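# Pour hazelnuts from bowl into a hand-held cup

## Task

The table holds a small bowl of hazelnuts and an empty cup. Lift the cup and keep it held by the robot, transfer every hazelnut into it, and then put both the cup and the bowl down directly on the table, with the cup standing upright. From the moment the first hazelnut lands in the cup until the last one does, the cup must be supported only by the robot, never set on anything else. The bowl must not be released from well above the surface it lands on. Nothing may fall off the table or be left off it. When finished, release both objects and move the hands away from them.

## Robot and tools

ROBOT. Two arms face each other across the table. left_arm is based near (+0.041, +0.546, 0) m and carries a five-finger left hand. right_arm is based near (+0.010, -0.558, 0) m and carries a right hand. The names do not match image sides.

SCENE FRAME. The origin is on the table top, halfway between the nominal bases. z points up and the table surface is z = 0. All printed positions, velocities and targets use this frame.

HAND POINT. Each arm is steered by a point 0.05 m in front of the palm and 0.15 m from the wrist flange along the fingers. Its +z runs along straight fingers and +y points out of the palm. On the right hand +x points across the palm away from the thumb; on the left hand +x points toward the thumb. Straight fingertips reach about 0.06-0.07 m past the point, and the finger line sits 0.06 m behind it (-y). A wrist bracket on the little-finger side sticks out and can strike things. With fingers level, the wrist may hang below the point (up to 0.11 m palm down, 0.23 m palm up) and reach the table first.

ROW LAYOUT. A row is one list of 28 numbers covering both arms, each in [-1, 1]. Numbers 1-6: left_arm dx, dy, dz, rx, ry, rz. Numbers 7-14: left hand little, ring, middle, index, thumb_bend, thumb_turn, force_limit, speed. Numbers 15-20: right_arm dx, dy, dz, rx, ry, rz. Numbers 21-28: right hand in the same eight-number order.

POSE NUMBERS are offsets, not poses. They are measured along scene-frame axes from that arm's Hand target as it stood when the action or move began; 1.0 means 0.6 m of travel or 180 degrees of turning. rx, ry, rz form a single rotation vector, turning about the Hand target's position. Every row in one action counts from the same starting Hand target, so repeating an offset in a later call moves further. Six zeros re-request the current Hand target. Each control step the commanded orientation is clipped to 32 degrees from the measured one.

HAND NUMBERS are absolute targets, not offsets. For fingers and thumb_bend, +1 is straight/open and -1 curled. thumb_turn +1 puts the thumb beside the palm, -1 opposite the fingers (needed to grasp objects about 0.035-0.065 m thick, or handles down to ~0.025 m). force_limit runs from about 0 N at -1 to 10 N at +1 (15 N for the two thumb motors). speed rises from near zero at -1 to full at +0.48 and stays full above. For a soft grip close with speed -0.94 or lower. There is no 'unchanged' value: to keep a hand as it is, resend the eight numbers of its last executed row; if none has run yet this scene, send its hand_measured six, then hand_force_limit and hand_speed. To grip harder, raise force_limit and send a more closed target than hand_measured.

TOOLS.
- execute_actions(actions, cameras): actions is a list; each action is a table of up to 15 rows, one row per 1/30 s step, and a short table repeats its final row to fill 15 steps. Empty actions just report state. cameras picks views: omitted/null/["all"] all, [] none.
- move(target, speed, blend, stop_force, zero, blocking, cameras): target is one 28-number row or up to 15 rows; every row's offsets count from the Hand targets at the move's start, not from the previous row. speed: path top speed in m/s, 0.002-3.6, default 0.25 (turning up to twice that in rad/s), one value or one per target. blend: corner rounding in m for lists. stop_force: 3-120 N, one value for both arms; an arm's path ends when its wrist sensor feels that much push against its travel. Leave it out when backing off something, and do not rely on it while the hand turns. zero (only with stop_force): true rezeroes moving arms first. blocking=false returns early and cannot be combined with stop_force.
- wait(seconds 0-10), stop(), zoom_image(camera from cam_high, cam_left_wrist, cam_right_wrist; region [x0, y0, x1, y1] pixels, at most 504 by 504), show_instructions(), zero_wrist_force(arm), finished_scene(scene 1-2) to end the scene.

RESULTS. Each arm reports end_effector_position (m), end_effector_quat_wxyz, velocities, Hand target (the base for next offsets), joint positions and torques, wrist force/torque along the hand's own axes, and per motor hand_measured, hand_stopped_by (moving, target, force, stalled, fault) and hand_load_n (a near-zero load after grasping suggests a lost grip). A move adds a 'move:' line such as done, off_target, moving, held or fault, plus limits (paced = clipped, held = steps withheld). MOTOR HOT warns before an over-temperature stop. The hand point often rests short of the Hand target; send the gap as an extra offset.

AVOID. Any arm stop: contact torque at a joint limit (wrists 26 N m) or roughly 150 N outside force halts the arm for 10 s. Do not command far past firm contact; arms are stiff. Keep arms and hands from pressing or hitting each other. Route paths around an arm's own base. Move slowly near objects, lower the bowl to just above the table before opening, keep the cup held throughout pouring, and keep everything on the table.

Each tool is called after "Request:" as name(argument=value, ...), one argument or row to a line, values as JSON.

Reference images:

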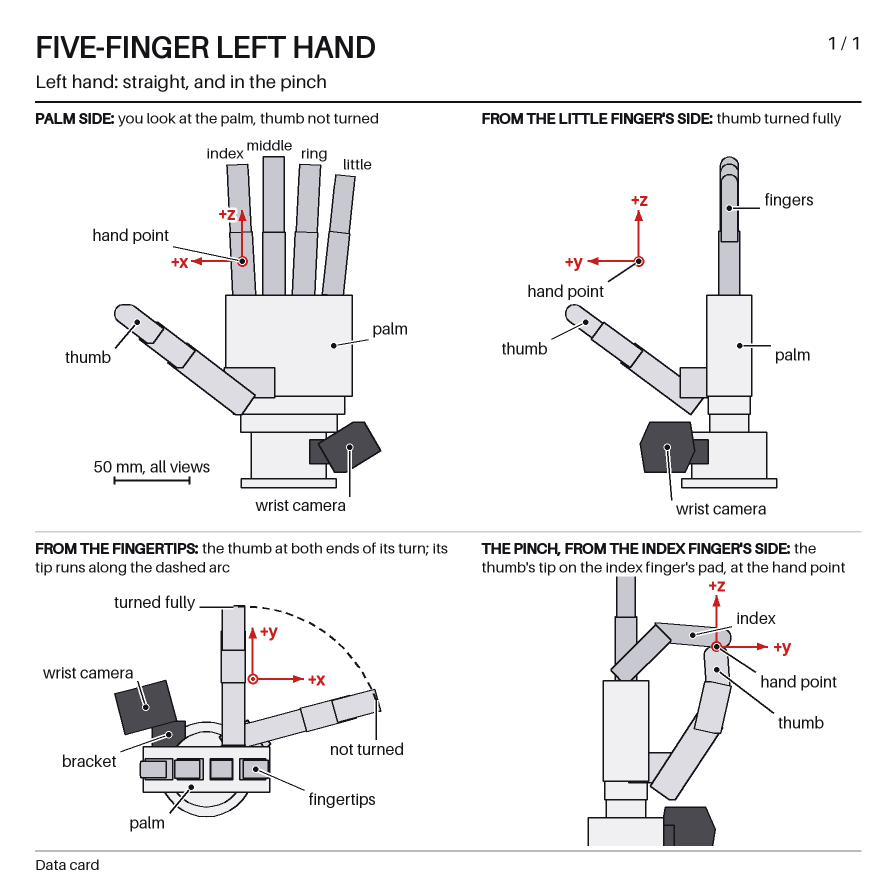

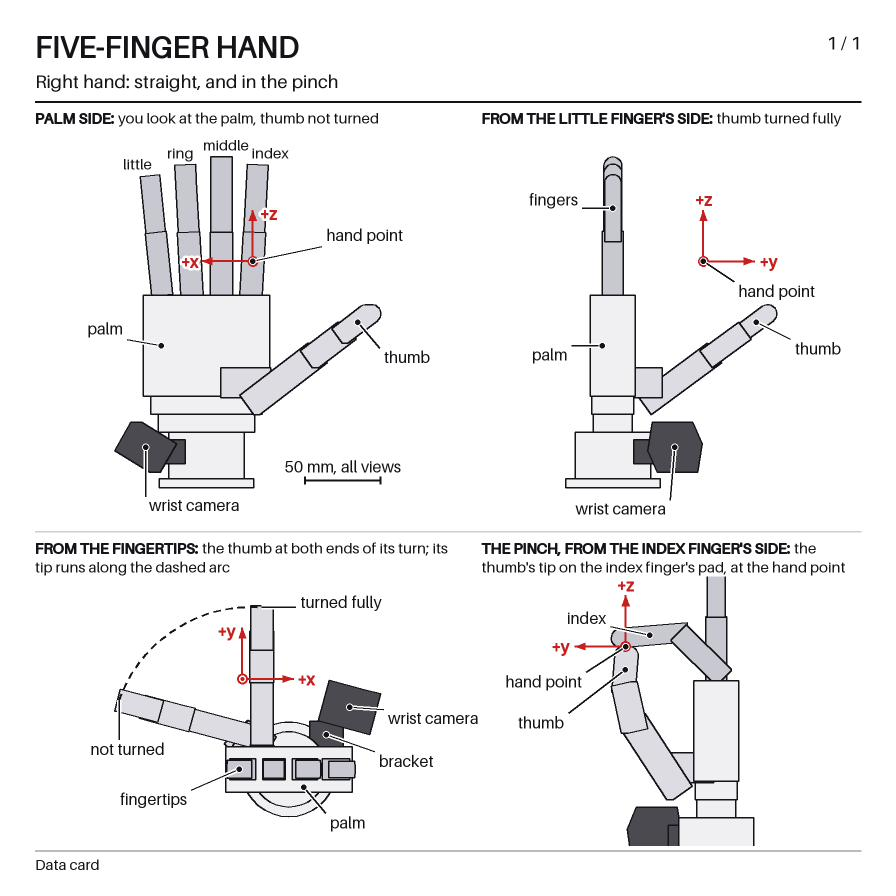

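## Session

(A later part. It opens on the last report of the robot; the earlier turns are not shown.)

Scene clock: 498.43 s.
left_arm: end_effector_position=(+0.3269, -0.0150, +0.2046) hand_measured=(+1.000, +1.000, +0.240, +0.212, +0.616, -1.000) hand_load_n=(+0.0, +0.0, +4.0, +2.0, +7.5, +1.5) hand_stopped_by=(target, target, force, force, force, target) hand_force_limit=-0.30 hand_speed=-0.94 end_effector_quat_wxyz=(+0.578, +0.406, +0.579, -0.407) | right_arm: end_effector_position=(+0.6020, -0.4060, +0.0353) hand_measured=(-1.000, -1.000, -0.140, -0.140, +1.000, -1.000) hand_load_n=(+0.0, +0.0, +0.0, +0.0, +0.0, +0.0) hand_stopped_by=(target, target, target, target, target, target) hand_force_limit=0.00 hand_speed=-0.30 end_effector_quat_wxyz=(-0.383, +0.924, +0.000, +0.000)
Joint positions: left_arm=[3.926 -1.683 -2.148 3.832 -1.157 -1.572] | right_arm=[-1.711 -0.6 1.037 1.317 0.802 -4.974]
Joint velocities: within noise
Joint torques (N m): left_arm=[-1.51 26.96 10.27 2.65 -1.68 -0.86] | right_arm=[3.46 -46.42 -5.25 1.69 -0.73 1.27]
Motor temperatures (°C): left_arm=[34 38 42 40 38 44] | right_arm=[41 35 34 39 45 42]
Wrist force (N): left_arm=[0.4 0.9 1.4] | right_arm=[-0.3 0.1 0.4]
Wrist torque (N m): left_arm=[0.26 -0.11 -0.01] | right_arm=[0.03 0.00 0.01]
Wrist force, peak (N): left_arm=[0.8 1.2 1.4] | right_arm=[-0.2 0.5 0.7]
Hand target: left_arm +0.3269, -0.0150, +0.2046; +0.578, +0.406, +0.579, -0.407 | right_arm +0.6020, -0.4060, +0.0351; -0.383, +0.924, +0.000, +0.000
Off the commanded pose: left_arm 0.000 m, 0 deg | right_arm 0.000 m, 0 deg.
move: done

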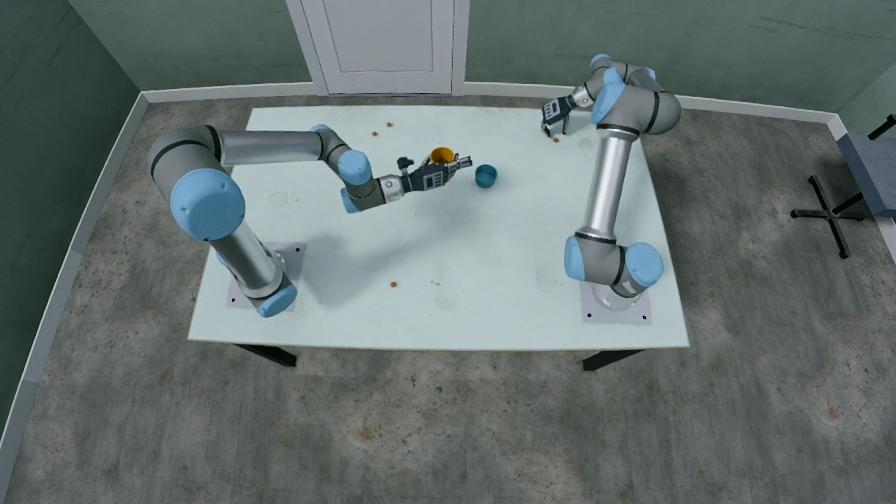

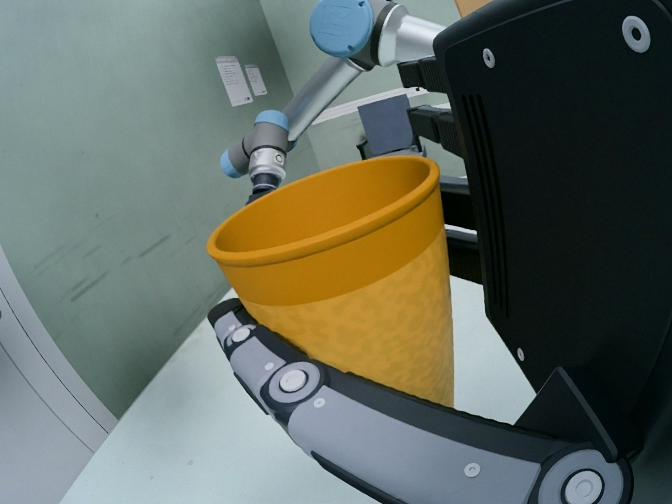

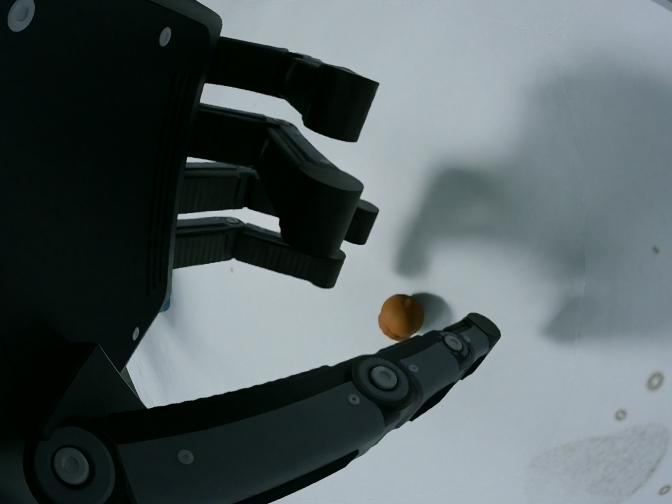

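Request:
move(
  target=[0,0,0,0,0,0,1,1,-0.6,-0.6,-0.7,-1,-0.3,-0.94,-0.0215,0,-0.028,0,0,0,-1,-1,-0.14,-0.14,1,-1,0,-0.3],
  speed=0.03,
  stop_force=3,
)

Request:
zoom_image(
  camera="cam_high",
  region=[520, 100, 600, 160],
)

Scene clock: 508.07 s.
left_arm: end_effector_position=(+0.3269, -0.0150, +0.2046) hand_measured=(+1.000, +1.000, +0.240, +0.212, +0.616, -1.000) hand_load_n=(+0.0, +0.0, +4.0, +2.0, +7.5, +1.5) hand_stopped_by=(target, target, force, force, force, target) hand_force_limit=-0.30 hand_speed=-0.94 end_effector_quat_wxyz=(+0.578, +0.406, +0.579, -0.407) | right_arm: end_effector_position=(+0.5903, -0.4060, +0.0200) hand_measured=(-1.000, -1.000, -0.140, -0.140, +1.000, -1.000) hand_load_n=(+0.0, +0.0, -0.5, +0.0, +0.0, +0.0) hand_stopped_by=(target, target, target, target, target, target) hand_force_limit=0.00 hand_speed=-0.30 end_effector_quat_wxyz=(-0.383, +0.924, +0.000, +0.000)
Joint positions: left_arm=[3.926 -1.683 -2.148 3.832 -1.157 -1.572] | right_arm=[-1.714 -0.61 1.102 1.266 0.803 -4.979]
Joint velocities: within noise
Joint torques (N m): left_arm=[-0.88 26.22 10.42 2.57 -1.74 -0.87] | right_arm=[6.35 -42.81 -29.04 4.22 -0.19 1.69]
Motor temperatures (°C): left_arm=[34 38 42 40 38 44] | right_arm=[41 35 34 39 45 42]
Wrist force (N): left_arm=[0.7 0.9 1.3] | right_arm=[-0.9 -0.9 -1.1]
Wrist torque (N m): left_arm=[0.27 -0.14 0.01] | right_arm=[0.08 0.06 -0.02]
Wrist force, peak (N): left_arm=[0.9 1.2 1.5] | right_arm=[2.5 -7.6 -4.6]
Hand target: left_arm +0.3269, -0.0150, +0.2046; +0.578, +0.406, +0.579, -0.407 | right_arm +0.5903, -0.4060, +0.0200; -0.383, +0.924, +0.000, +0.000 (not the last commanded pose)
Off the commanded pose: left_arm 0.000 m, 0 deg | right_arm 0.002 m, 0 deg.
move: contact (right_arm)

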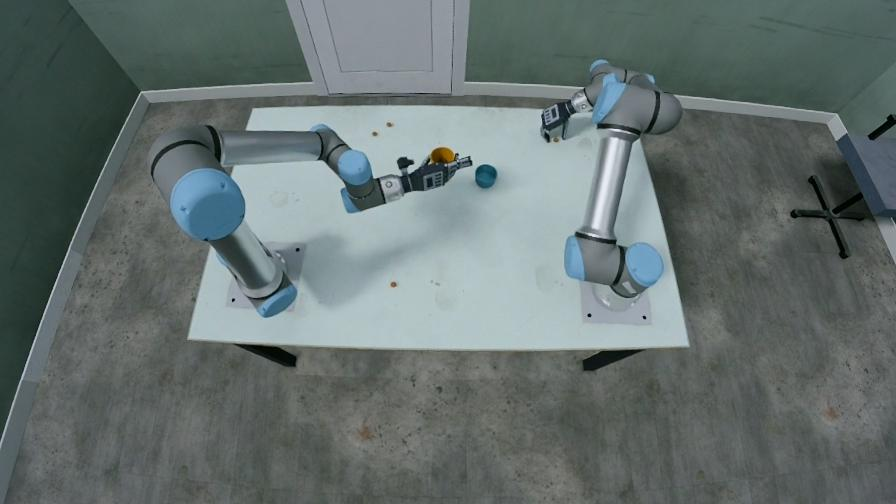

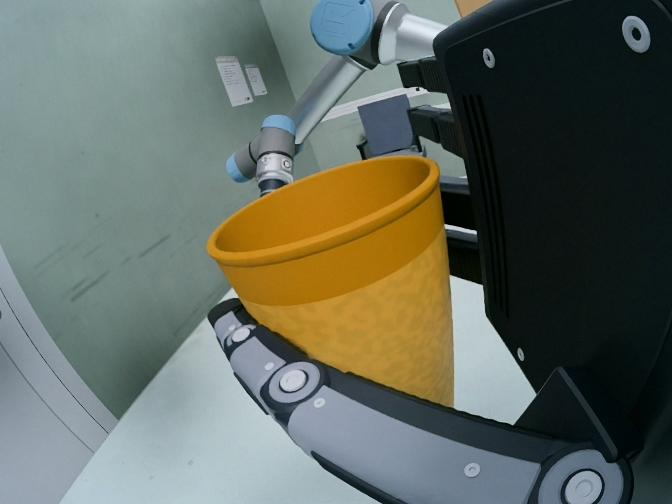

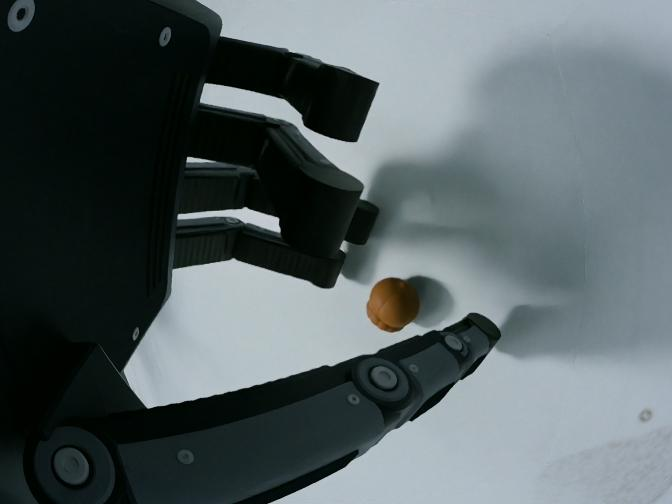

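Scaled by 6.300 from the camera's 896x504 image, which has a finer 1280x720 frame.

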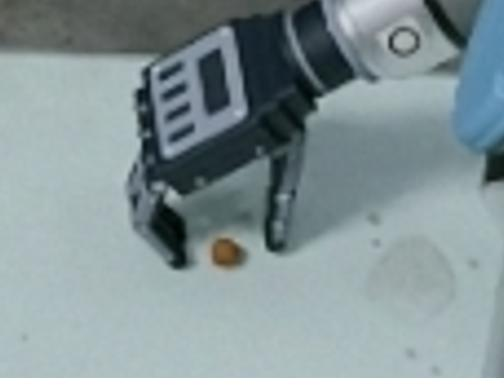

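Request:
move(
  target=[0,0,0,0,0,0,1,1,-0.6,-0.6,-0.7,-1,-0.3,-0.94,-0.0065,0,0.003,0,0,0,-1,-1,-0.14,-0.14,1,-1,0,-0.3],
  speed=0.03,
  cameras=[],
)

Request:
move(
  target=[0,0,0,0,0,0,1,1,-0.6,-0.6,-0.7,-1,-0.3,-0.94,0,0,0,0,0,0,-1,-1,-0.24,-0.24,0.6,-1,-0.75,-0.94],
)

Request:
zoom_image(
  camera="cam_high",
  region=[520, 100, 600, 160],
)

Scene clock: 516.60 s.
left_arm: end_effector_position=(+0.3269, -0.0150, +0.2046) hand_measured=(+1.000, +1.000, +0.240, +0.212, +0.616, -1.000) hand_load_n=(+0.0, +0.0, +3.5, +2.0, +7.5, +2.0) hand_stopped_by=(target, target, force, force, force, target) hand_force_limit=-0.30 hand_speed=-0.94 end_effector_quat_wxyz=(+0.578, +0.406, +0.579, -0.407) | right_arm: end_effector_position=(+0.5864, -0.4060, +0.0217) hand_measured=(-1.000, -1.000, -0.140, -0.140, +1.000, -1.000) hand_load_n=(+0.0, +0.5, +0.0, +0.0, +0.0, +0.0) hand_stopped_by=(target, target, target, target, target, target) hand_force_limit=0.00 hand_speed=-0.30 end_effector_quat_wxyz=(-0.383, +0.924, +0.000, +0.000)
Joint positions: left_arm=[3.926 -1.683 -2.148 3.832 -1.157 -1.572] | right_arm=[-1.715 -0.621 1.119 1.261 0.803 -4.981]
Joint velocities: within noise
Joint torques (N m): left_arm=[-1.57 26.12 11.57 2.57 -1.62 -0.8] | right_arm=[-12.95 -66.72 -2.98 1.41 0.32 -1.61]
Motor temperatures (°C): left_arm=[34 38 42 40 38 44] | right_arm=[41 35 34 39 45 42]
Wrist force (N): left_arm=[0.8 0.9 1.4] | right_arm=[-0.5 -0.1 0.2]
Wrist torque (N m): left_arm=[0.27 -0.17 0.02] | right_arm=[0.01 0.05 -0.01]
Wrist force, peak (N): left_arm=[1.0 1.3 1.4] | right_arm=[-1.1 -1.1 -0.8]
Hand target: left_arm +0.3269, -0.0150, +0.2046; +0.578, +0.406, +0.579, -0.407 | right_arm +0.5864, -0.4060, +0.0218; -0.383, +0.924, +0.000, +0.000
Off the commanded pose: left_arm 0.000 m, 0 deg | right_arm 0.000 m, 0 deg.
move: done
No camera images: "cameras" was empty.

Scene clock: 521.40 s.
left_arm: end_effector_position=(+0.3269, -0.0150, +0.2046) hand_measured=(+1.000, +1.000, +0.240, +0.212, +0.616, -1.000) hand_load_n=(+0.5, +0.0, +4.0, +2.5, +7.5, +1.5) hand_stopped_by=(target, target, force, force, force, target) hand_force_limit=-0.30 hand_speed=-0.94 end_effector_quat_wxyz=(+0.578, +0.406, +0.579, -0.407) | right_arm: end_effector_position=(+0.5864, -0.4060, +0.0218) hand_measured=(-1.000, -1.000, -0.240, -0.240, +0.600, -1.000) hand_load_n=(+0.0, +0.0, +0.5, +0.0, +0.0, +0.0) hand_stopped_by=(target, target, target, target, target, target) hand_force_limit=-0.75 hand_speed=-0.94 end_effector_quat_wxyz=(-0.383, +0.924, +0.000, +0.000)
Joint positions: left_arm=[3.926 -1.683 -2.148 3.832 -1.157 -1.572] | right_arm=[-1.715 -0.621 1.12 1.261 0.803 -4.981]
Joint velocities: within noise
Joint torques (N m): left_arm=[-0.46 25.76 11.15 2.57 -1.59 -0.82] | right_arm=[-12.47 -66.34 -8.83 1.92 -0.15 -1.51]
Motor temperatures (°C): left_arm=[34 38 42 40 38 44] | right_arm=[41 35 33 39 45 42]
Wrist force (N): left_arm=[0.6 1.1 1.4] | right_arm=[-0.2 0.0 -0.1]
Wrist torque (N m): left_arm=[0.29 -0.14 0.00] | right_arm=[0.04 0.00 0.01]
Wrist force, peak (N): left_arm=[0.7 1.2 1.5] | right_arm=[-0.6 -0.2 0.4]
Hand target: left_arm +0.3269, -0.0150, +0.2046; +0.578, +0.406, +0.579, -0.407 | right_arm +0.5864, -0.4060, +0.0218; -0.383, +0.924, +0.000, +0.000
Off the commanded pose: left_arm 0.000 m, 0 deg | right_arm 0.000 m, 0 deg.
move: done

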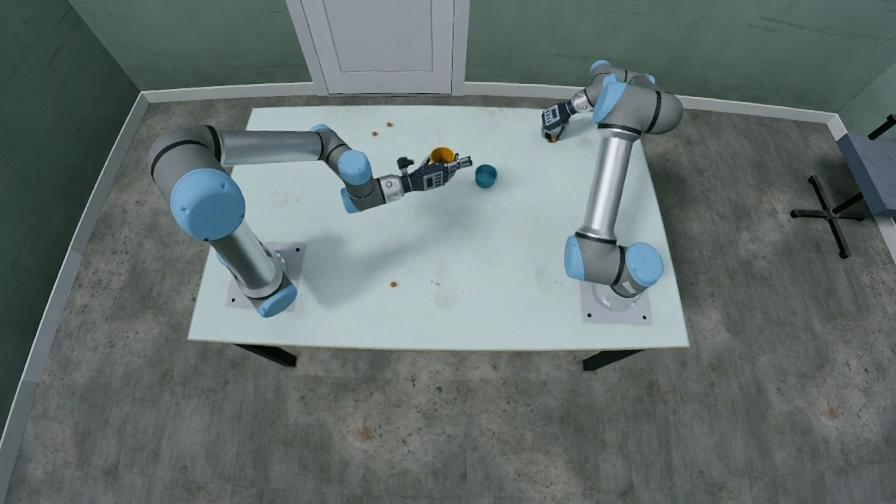

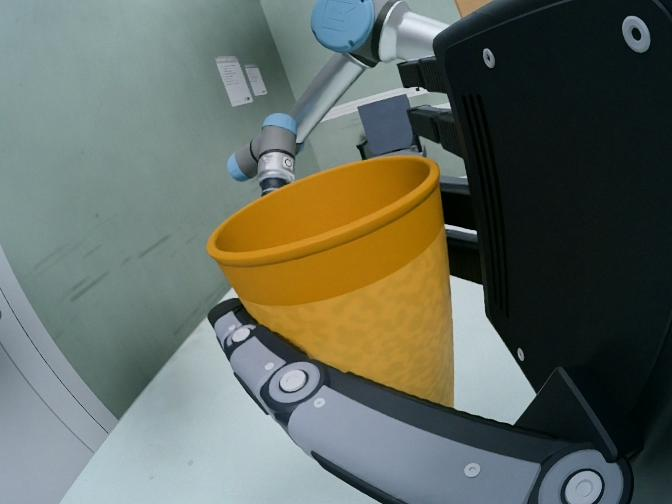

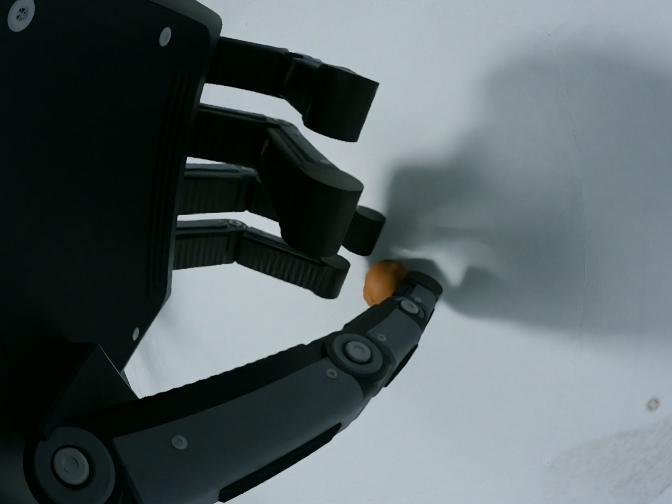

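Scaled by 6.300 from the camera's 896x504 image, which has a finer 1280x720 frame.

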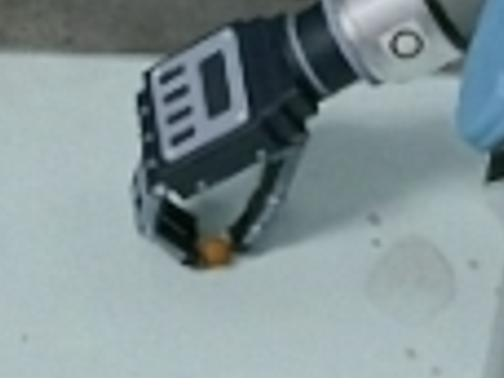

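Request:
move(
  target=[0,0,0,0,0,0,1,1,-0.6,-0.6,-0.7,-1,-0.3,-0.94,0,0,-0.012,0,0,0,-1,-1,-0.24,-0.24,0.6,-1,-0.75,-0.94],
  speed=0.02,
  stop_force=3,
  cameras=[],
)

Request:
move(
  target=[0,0,0,0,0,0,1,1,-0.6,-0.6,-0.7,-1,-0.3,-0.94,0,0,0,0,0,0,-1,-1,-0.45,-0.45,0.2,-1,-0.5,-0.94],
)

Request:
zoom_image(
  camera="cam_high",
  region=[520, 100, 600, 160],
)

Scene clock: 528.67 s.
left_arm: end_effector_position=(+0.3269, -0.0150, +0.2046) hand_measured=(+1.000, +1.000, +0.240, +0.212, +0.616, -1.000) hand_load_n=(+0.0, +0.0, +4.0, +2.0, +7.5, +1.5) hand_stopped_by=(target, target, force, force, force, target) hand_force_limit=-0.30 hand_speed=-0.94 end_effector_quat_wxyz=(+0.578, +0.406, +0.579, -0.407) | right_arm: end_effector_position=(+0.5863, -0.4060, +0.0155) hand_measured=(-1.000, -1.000, -0.240, -0.240, +0.600, -1.000) hand_load_n=(+0.0, +0.5, -1.0, +0.0, +0.0, +0.0) hand_stopped_by=(target, target, target, target, target, target) hand_force_limit=-0.75 hand_speed=-0.94 end_effector_quat_wxyz=(-0.383, +0.924, +0.000, +0.000)
Joint positions: left_arm=[3.926 -1.683 -2.148 3.832 -1.157 -1.572] | right_arm=[-1.715 -0.614 1.122 1.251 0.803 -4.981]
Joint velocities: within noise
Joint torques (N m): left_arm=[-0.63 25.96 10.99 2.46 -1.52 -0.87] | right_arm=[-12.7 -65.21 -27.37 4.26 -0.47 -1.54]
Motor temperatures (°C): left_arm=[34 38 42 40 38 44] | right_arm=[41 35 33 39 45 42]
Wrist force (N): left_arm=[0.6 1.0 1.4] | right_arm=[0.3 -2.4 -0.9]
Wrist torque (N m): left_arm=[0.27 -0.13 0.00] | right_arm=[0.07 0.05 -0.05]
Wrist force, peak (N): left_arm=[0.9 1.2 1.5] | right_arm=[-0.4 -6.8 -2.4]
Hand target: left_arm +0.3269, -0.0150, +0.2046; +0.578, +0.406, +0.579, -0.407 | right_arm +0.5864, -0.4060, +0.0155; -0.383, +0.924, +0.000, +0.000 (not the last commanded pose)
Off the commanded pose: left_arm 0.000 m, 0 deg | right_arm 0.001 m, 0 deg.
move: contact (right_arm)
No camera images: "cameras" was empty.

Scene clock: 529.40 s.
left_arm: end_effector_position=(+0.3269, -0.0150, +0.2046) hand_measured=(+1.000, +1.000, +0.240, +0.212, +0.616, -1.000) hand_load_n=(+0.0, +0.0, +4.0, +2.5, +7.5, +1.5) hand_stopped_by=(target, target, force, force, force, target) hand_force_limit=-0.30 hand_speed=-0.94 end_effector_quat_wxyz=(+0.578, +0.406, +0.579, -0.407) | right_arm: end_effector_position=(+0.5864, -0.4060, +0.0155) hand_measured=(-1.000, -1.000, -0.284, -0.318, +0.580, -1.000) hand_load_n=(+0.0, +0.0, +1.5, +2.5, +6.5, +1.0) hand_stopped_by=(target, target, force, force, force, target) hand_force_limit=-0.50 hand_speed=-0.94 end_effector_quat_wxyz=(-0.383, +0.924, +0.000, +0.000)
Joint positions: left_arm=[3.926 -1.683 -2.148 3.832 -1.157 -1.572] | right_arm=[-1.715 -0.614 1.122 1.251 0.803 -4.981]
Joint velocities: within noise
Joint torques (N m): left_arm=[-0.34 26.05 11.61 2.55 -1.62 -0.75] | right_arm=[-12.15 -65.16 -29.14 4.23 -0.41 -1.5]
Motor temperatures (°C): left_arm=[34 38 42 40 38 44] | right_arm=[41 35 33 39 45 42]
Wrist force (N): left_arm=[0.8 1.0 1.2] | right_arm=[-0.2 0.1 0.0]
Wrist torque (N m): left_arm=[0.29 -0.16 0.01] | right_arm=[0.06 0.01 0.01]
Wrist force, peak (N): left_arm=[0.7 1.3 1.4] | right_arm=[0.4 -2.8 -0.9]
Hand target: left_arm +0.3269, -0.0150, +0.2046; +0.578, +0.406, +0.579, -0.407 | right_arm +0.5864, -0.4060, +0.0155; -0.383, +0.924, +0.000, +0.000
Off the commanded pose: left_arm 0.000 m, 0 deg | right_arm 0.000 m, 0 deg.
move: done

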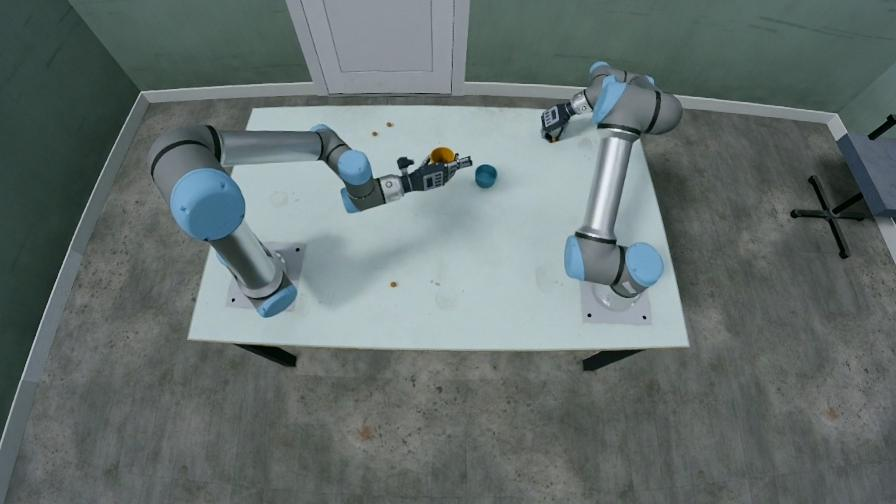

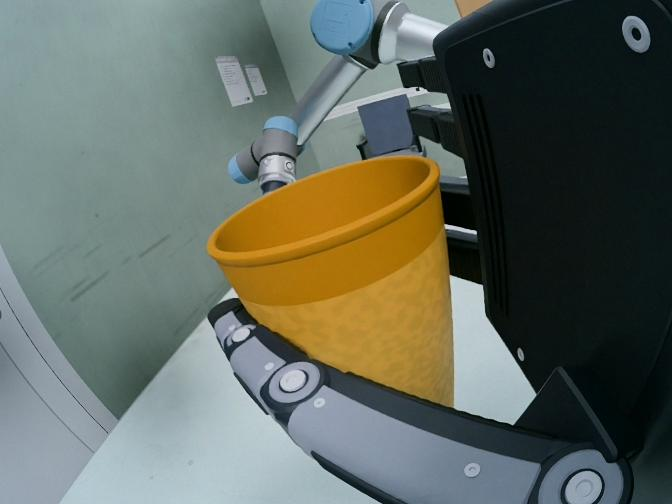

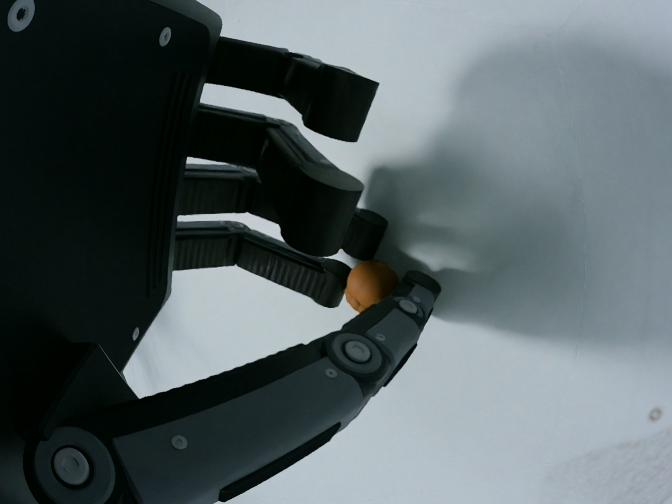

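Scaled by 6.300 from the camera's 896x504 image, which has a finer 1280x720 frame.

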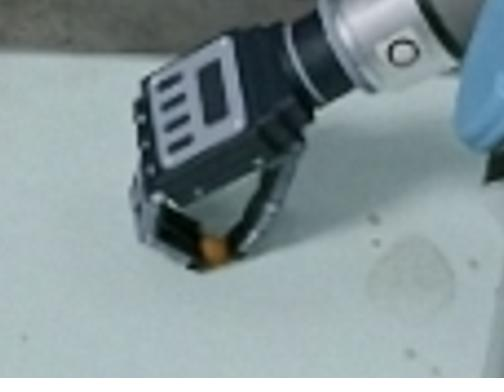

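Request:
move(
  target=[0,0,0,0,0,0,1,1,-0.6,-0.6,-0.7,-1,-0.3,-0.94,0,0,0.1,0,0,0,-1,-1,-0.45,-0.45,0.2,-1,-0.5,-0.94],
  speed=0.06,
)

Request:
zoom_image(
  camera="cam_right_wrist",
  region=[280, 180, 480, 380],
)

Scene clock: 541.23 s.
left_arm: end_effector_position=(+0.3269, -0.0150, +0.2046) hand_measured=(+1.000, +1.000, +0.240, +0.212, +0.616, -1.000) hand_load_n=(+0.0, +0.0, +4.0, +2.5, +7.5, +1.5) hand_stopped_by=(target, target, force, force, force, target) hand_force_limit=-0.30 hand_speed=-0.94 end_effector_quat_wxyz=(+0.578, +0.406, +0.579, -0.407) | right_arm: end_effector_position=(+0.5864, -0.4060, +0.0754) hand_measured=(-1.000, -1.000, -0.284, -0.318, +0.580, -1.000) hand_load_n=(+0.0, +0.0, +1.5, +2.5, +6.5, +1.0) hand_stopped_by=(target, target, force, force, force, target) hand_force_limit=-0.50 hand_speed=-0.94 end_effector_quat_wxyz=(-0.383, +0.924, +0.000, +0.000)
Joint positions: left_arm=[3.926 -1.683 -2.148 3.832 -1.157 -1.572] | right_arm=[-1.715 -0.683 1.088 1.354 0.803 -4.981]
Joint velocities: within noise
Joint torques (N m): left_arm=[-0.57 25.51 11.79 2.41 -1.6 -0.87] | right_arm=[1.75 -67.6 -31.27 4.81 -1.77 -1.3]
Motor temperatures (°C): left_arm=[34 38 42 40 38 44] | right_arm=[41 35 33 39 45 42]
Wrist force (N): left_arm=[0.8 0.8 1.3] | right_arm=[-0.2 0.0 0.1]
Wrist torque (N m): left_arm=[0.25 -0.15 0.02] | right_arm=[0.04 0.00 -0.01]
Wrist force, peak (N): left_arm=[0.8 1.2 1.5] | right_arm=[-0.5 0.4 0.2]
Hand target: left_arm +0.3269, -0.0150, +0.2046; +0.578, +0.406, +0.579, -0.407 | right_arm +0.5864, -0.4060, +0.0755; -0.383, +0.924, +0.000, +0.000
Off the commanded pose: left_arm 0.000 m, 0 deg | right_arm 0.000 m, 0 deg.
move: done

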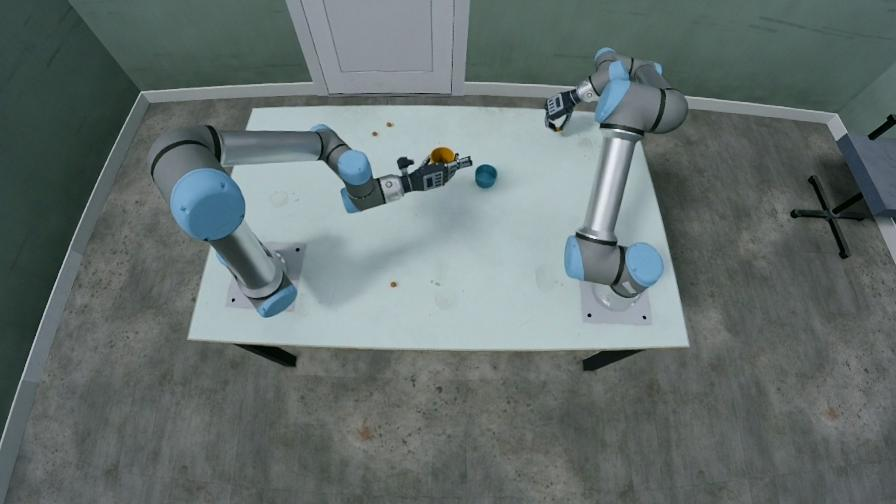

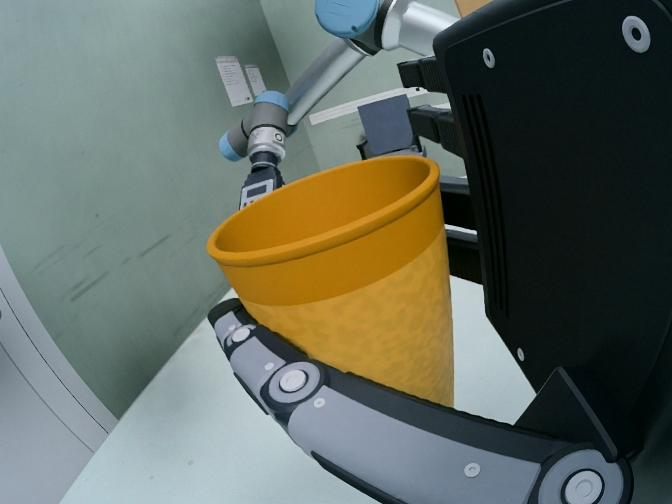

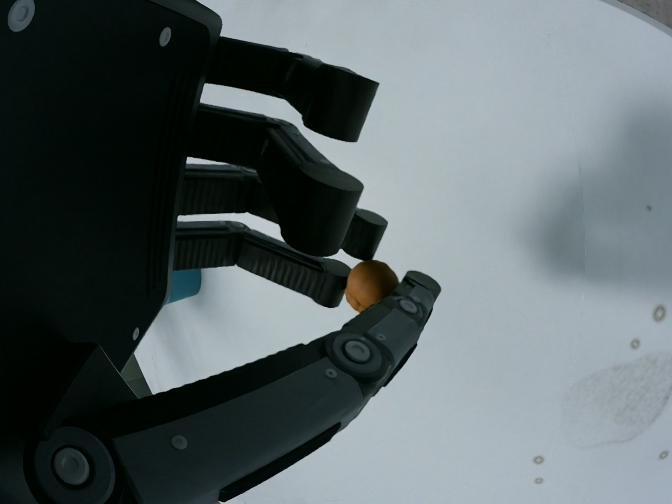

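Scaled by 2.520 from the camera's 672x504 image, which has a finer 960x720 frame.

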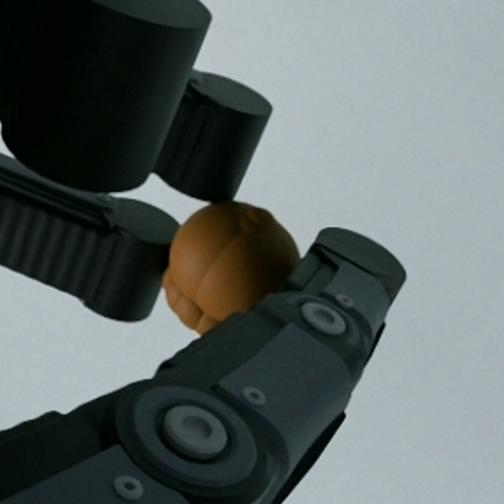

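Request:
move(
  target=[
    [0,0,0,0,0,0,1,1,-0.6,-0.6,-0.7,-1,-0.3,-0.94,-0.15,0.1,0.3,0,0,0,-1,-1,-0.45,-0.45,0.2,-1,-0.5,-0.94],
    [0,0,0,0,0,0,1,1,-0.6,-0.6,-0.7,-1,-0.3,-0.94,-0.444,0.54,0.483,0,0,0,-1,-1,-0.45,-0.45,0.2,-1,-0.5,-0.94],
  ],
  speed=0.15,
  blend=0.03,
)

Request:
zoom_image(
  camera="cam_high",
  region=[370, 80, 510, 200],
)

Scene clock: 552.53 s.
left_arm: end_effector_position=(+0.3269, -0.0150, +0.2046) hand_measured=(+1.000, +1.000, +0.240, +0.212, +0.616, -1.000) hand_load_n=(+0.0, +0.0, +4.0, +2.0, +8.0, +1.5) hand_stopped_by=(target, target, force, force, force, target) hand_force_limit=-0.30 hand_speed=-0.94 end_effector_quat_wxyz=(+0.578, +0.406, +0.579, -0.407) | right_arm: end_effector_position=(+0.3200, -0.0821, +0.3653) hand_measured=(-1.000, -1.000, -0.284, -0.318, +0.580, -1.000) hand_load_n=(+0.0, +0.0, +1.5, +2.5, +6.5, +1.0) hand_stopped_by=(target, target, force, force, force, target) hand_force_limit=-0.50 hand_speed=-0.94 end_effector_quat_wxyz=(-0.383, +0.924, +0.000, +0.000)
Joint positions: left_arm=[3.926 -1.683 -2.148 3.832 -1.157 -1.572] | right_arm=[-1.016 -1.163 0.969 1.312 0.905 -4.046]
Joint velocities: within noise
Joint torques (N m): left_arm=[-0.88 25.42 12.48 2.42 -1.59 -0.71] | right_arm=[7.95 -26.74 -33.19 3.58 0.34 1.93]
Motor temperatures (°C): left_arm=[34 37 42 40 38 44] | right_arm=[41 35 33 39 45 42]
Wrist force (N): left_arm=[0.7 1.1 1.3] | right_arm=[-0.5 -0.3 -0.4]
Wrist torque (N m): left_arm=[0.29 -0.15 0.00] | right_arm=[0.03 0.08 -0.04]
Wrist force, peak (N): left_arm=[0.9 1.2 1.5] | right_arm=[-0.9 -0.7 0.0]
Hand target: left_arm +0.3269, -0.0150, +0.2046; +0.578, +0.406, +0.579, -0.407 | right_arm +0.3200, -0.0820, +0.3653; -0.383, +0.924, +0.000, +0.000
Off the commanded pose: left_arm 0.000 m, 0 deg | right_arm 0.000 m, 0 deg.
move: done

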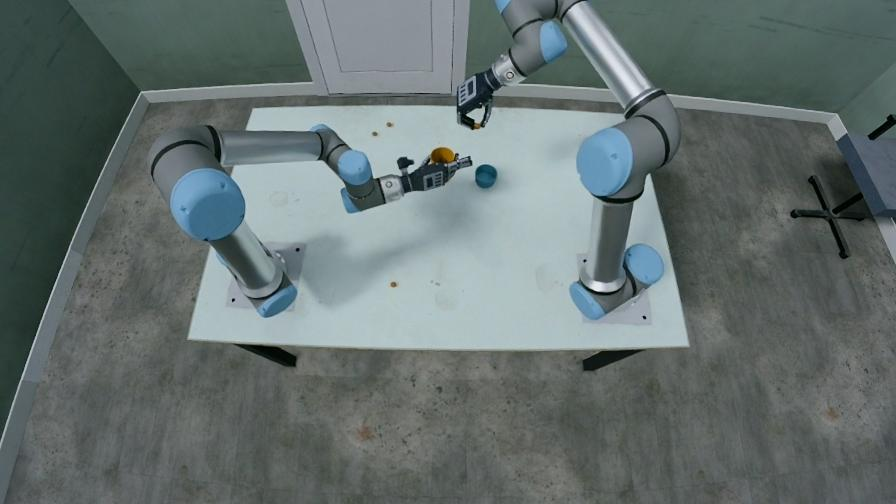

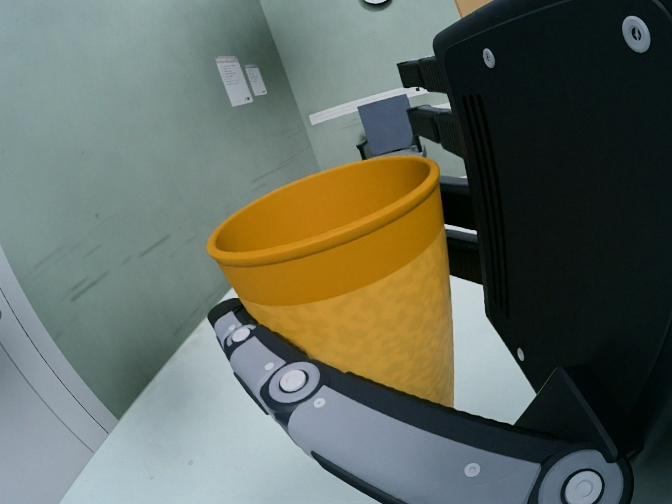

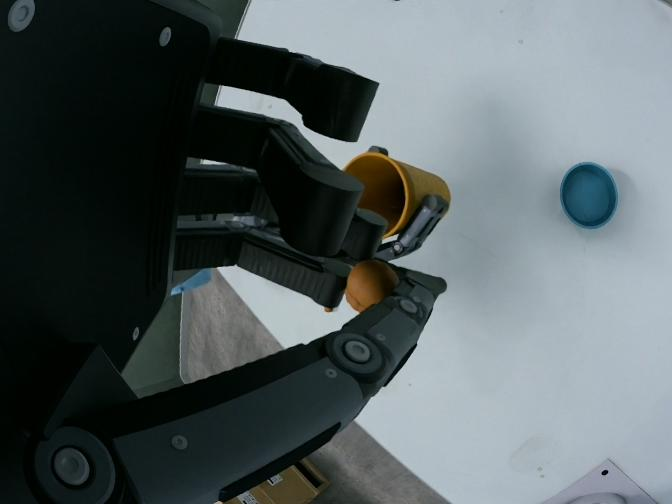

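Scaled by 3.600 from the camera's 896x504 image, which has a finer 1280x720 frame.

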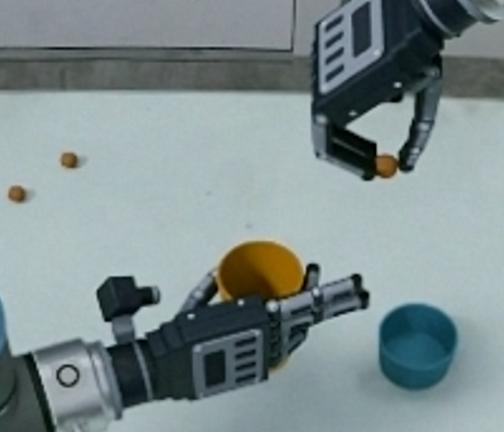

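Request:
move(
  target=[
    [0,0,0,0,0,0,1,1,-0.6,-0.6,-0.7,-1,-0.3,-0.94,-0.043,0.163,0,0,0,0,-1,-1,-0.45,-0.45,0.2,-1,-0.5,-0.94],
    [0,0,0,0,0,0,1,1,-0.6,-0.6,-0.7,-1,-0.3,-0.94,-0.043,0.163,-0.075,0,0,0,-1,-1,-0.45,-0.45,0.2,-1,-0.5,-0.94],
  ],
  speed=0.08,
)

Request:
zoom_image(
  camera="cam_high",
  region=[370, 80, 510, 200],
)

Scene clock: 560.50 s.
left_arm: end_effector_position=(+0.3269, -0.0150, +0.2046) hand_measured=(+1.000, +1.000, +0.240, +0.212, +0.616, -1.000) hand_load_n=(+0.0, +0.0, +4.0, +2.0, +7.5, +1.5) hand_stopped_by=(target, target, force, force, force, target) hand_force_limit=-0.30 hand_speed=-0.94 end_effector_quat_wxyz=(+0.578, +0.406, +0.579, -0.407) | right_arm: end_effector_position=(+0.2941, +0.0158, +0.3204) hand_measured=(-1.000, -1.000, -0.284, -0.318, +0.580, -1.000) hand_load_n=(+0.0, +0.0, +1.5, +2.5, +6.5, +1.0) hand_stopped_by=(target, target, force, force, force, target) hand_force_limit=-0.50 hand_speed=-0.94 end_effector_quat_wxyz=(-0.383, +0.924, +0.000, +0.000)
Joint positions: left_arm=[3.926 -1.683 -2.148 3.832 -1.157 -1.572] | right_arm=[-0.823 -1.022 0.846 1.174 1 -3.84]
Joint velocities: within noise
Joint torques (N m): left_arm=[-1.22 25.16 12.28 2.26 -1.63 -0.61] | right_arm=[-12.65 -55.43 -8.64 0.49 -2.02 1.77]
Motor temperatures (°C): left_arm=[34 37 42 40 38 44] | right_arm=[41 35 33 39 45 42]
Wrist force (N): left_arm=[0.5 1.0 1.4] | right_arm=[-0.4 -0.2 -0.2]
Wrist torque (N m): left_arm=[0.27 -0.12 0.00] | right_arm=[0.01 0.02 -0.03]
Wrist force, peak (N): left_arm=[1.0 1.0 1.7] | right_arm=[-0.5 -0.1 -1.0]
Hand target: left_arm +0.3269, -0.0150, +0.2046; +0.578, +0.406, +0.579, -0.407 | right_arm +0.2942, +0.0158, +0.3203; -0.383, +0.924, +0.000, +0.000
Off the commanded pose: left_arm 0.000 m, 0 deg | right_arm 0.000 m, 0 deg.
move: done

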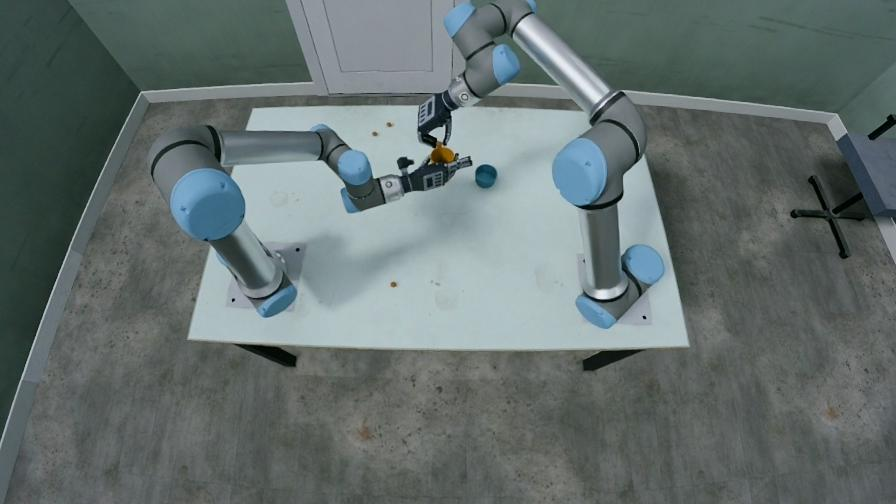

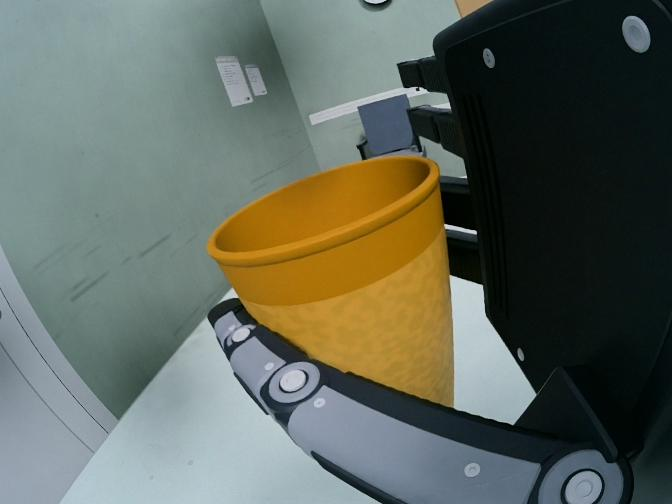

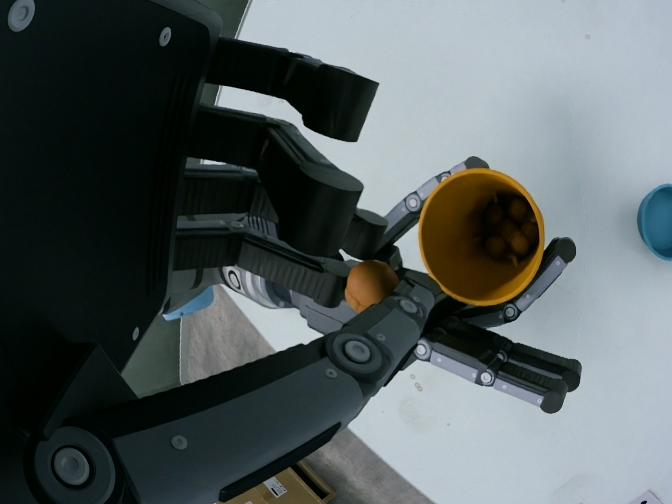

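Scaled by 3.600 from the camera's 896x504 image, which has a finer 1280x720 frame.

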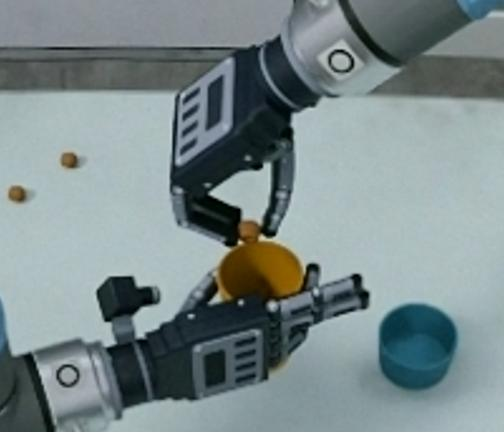

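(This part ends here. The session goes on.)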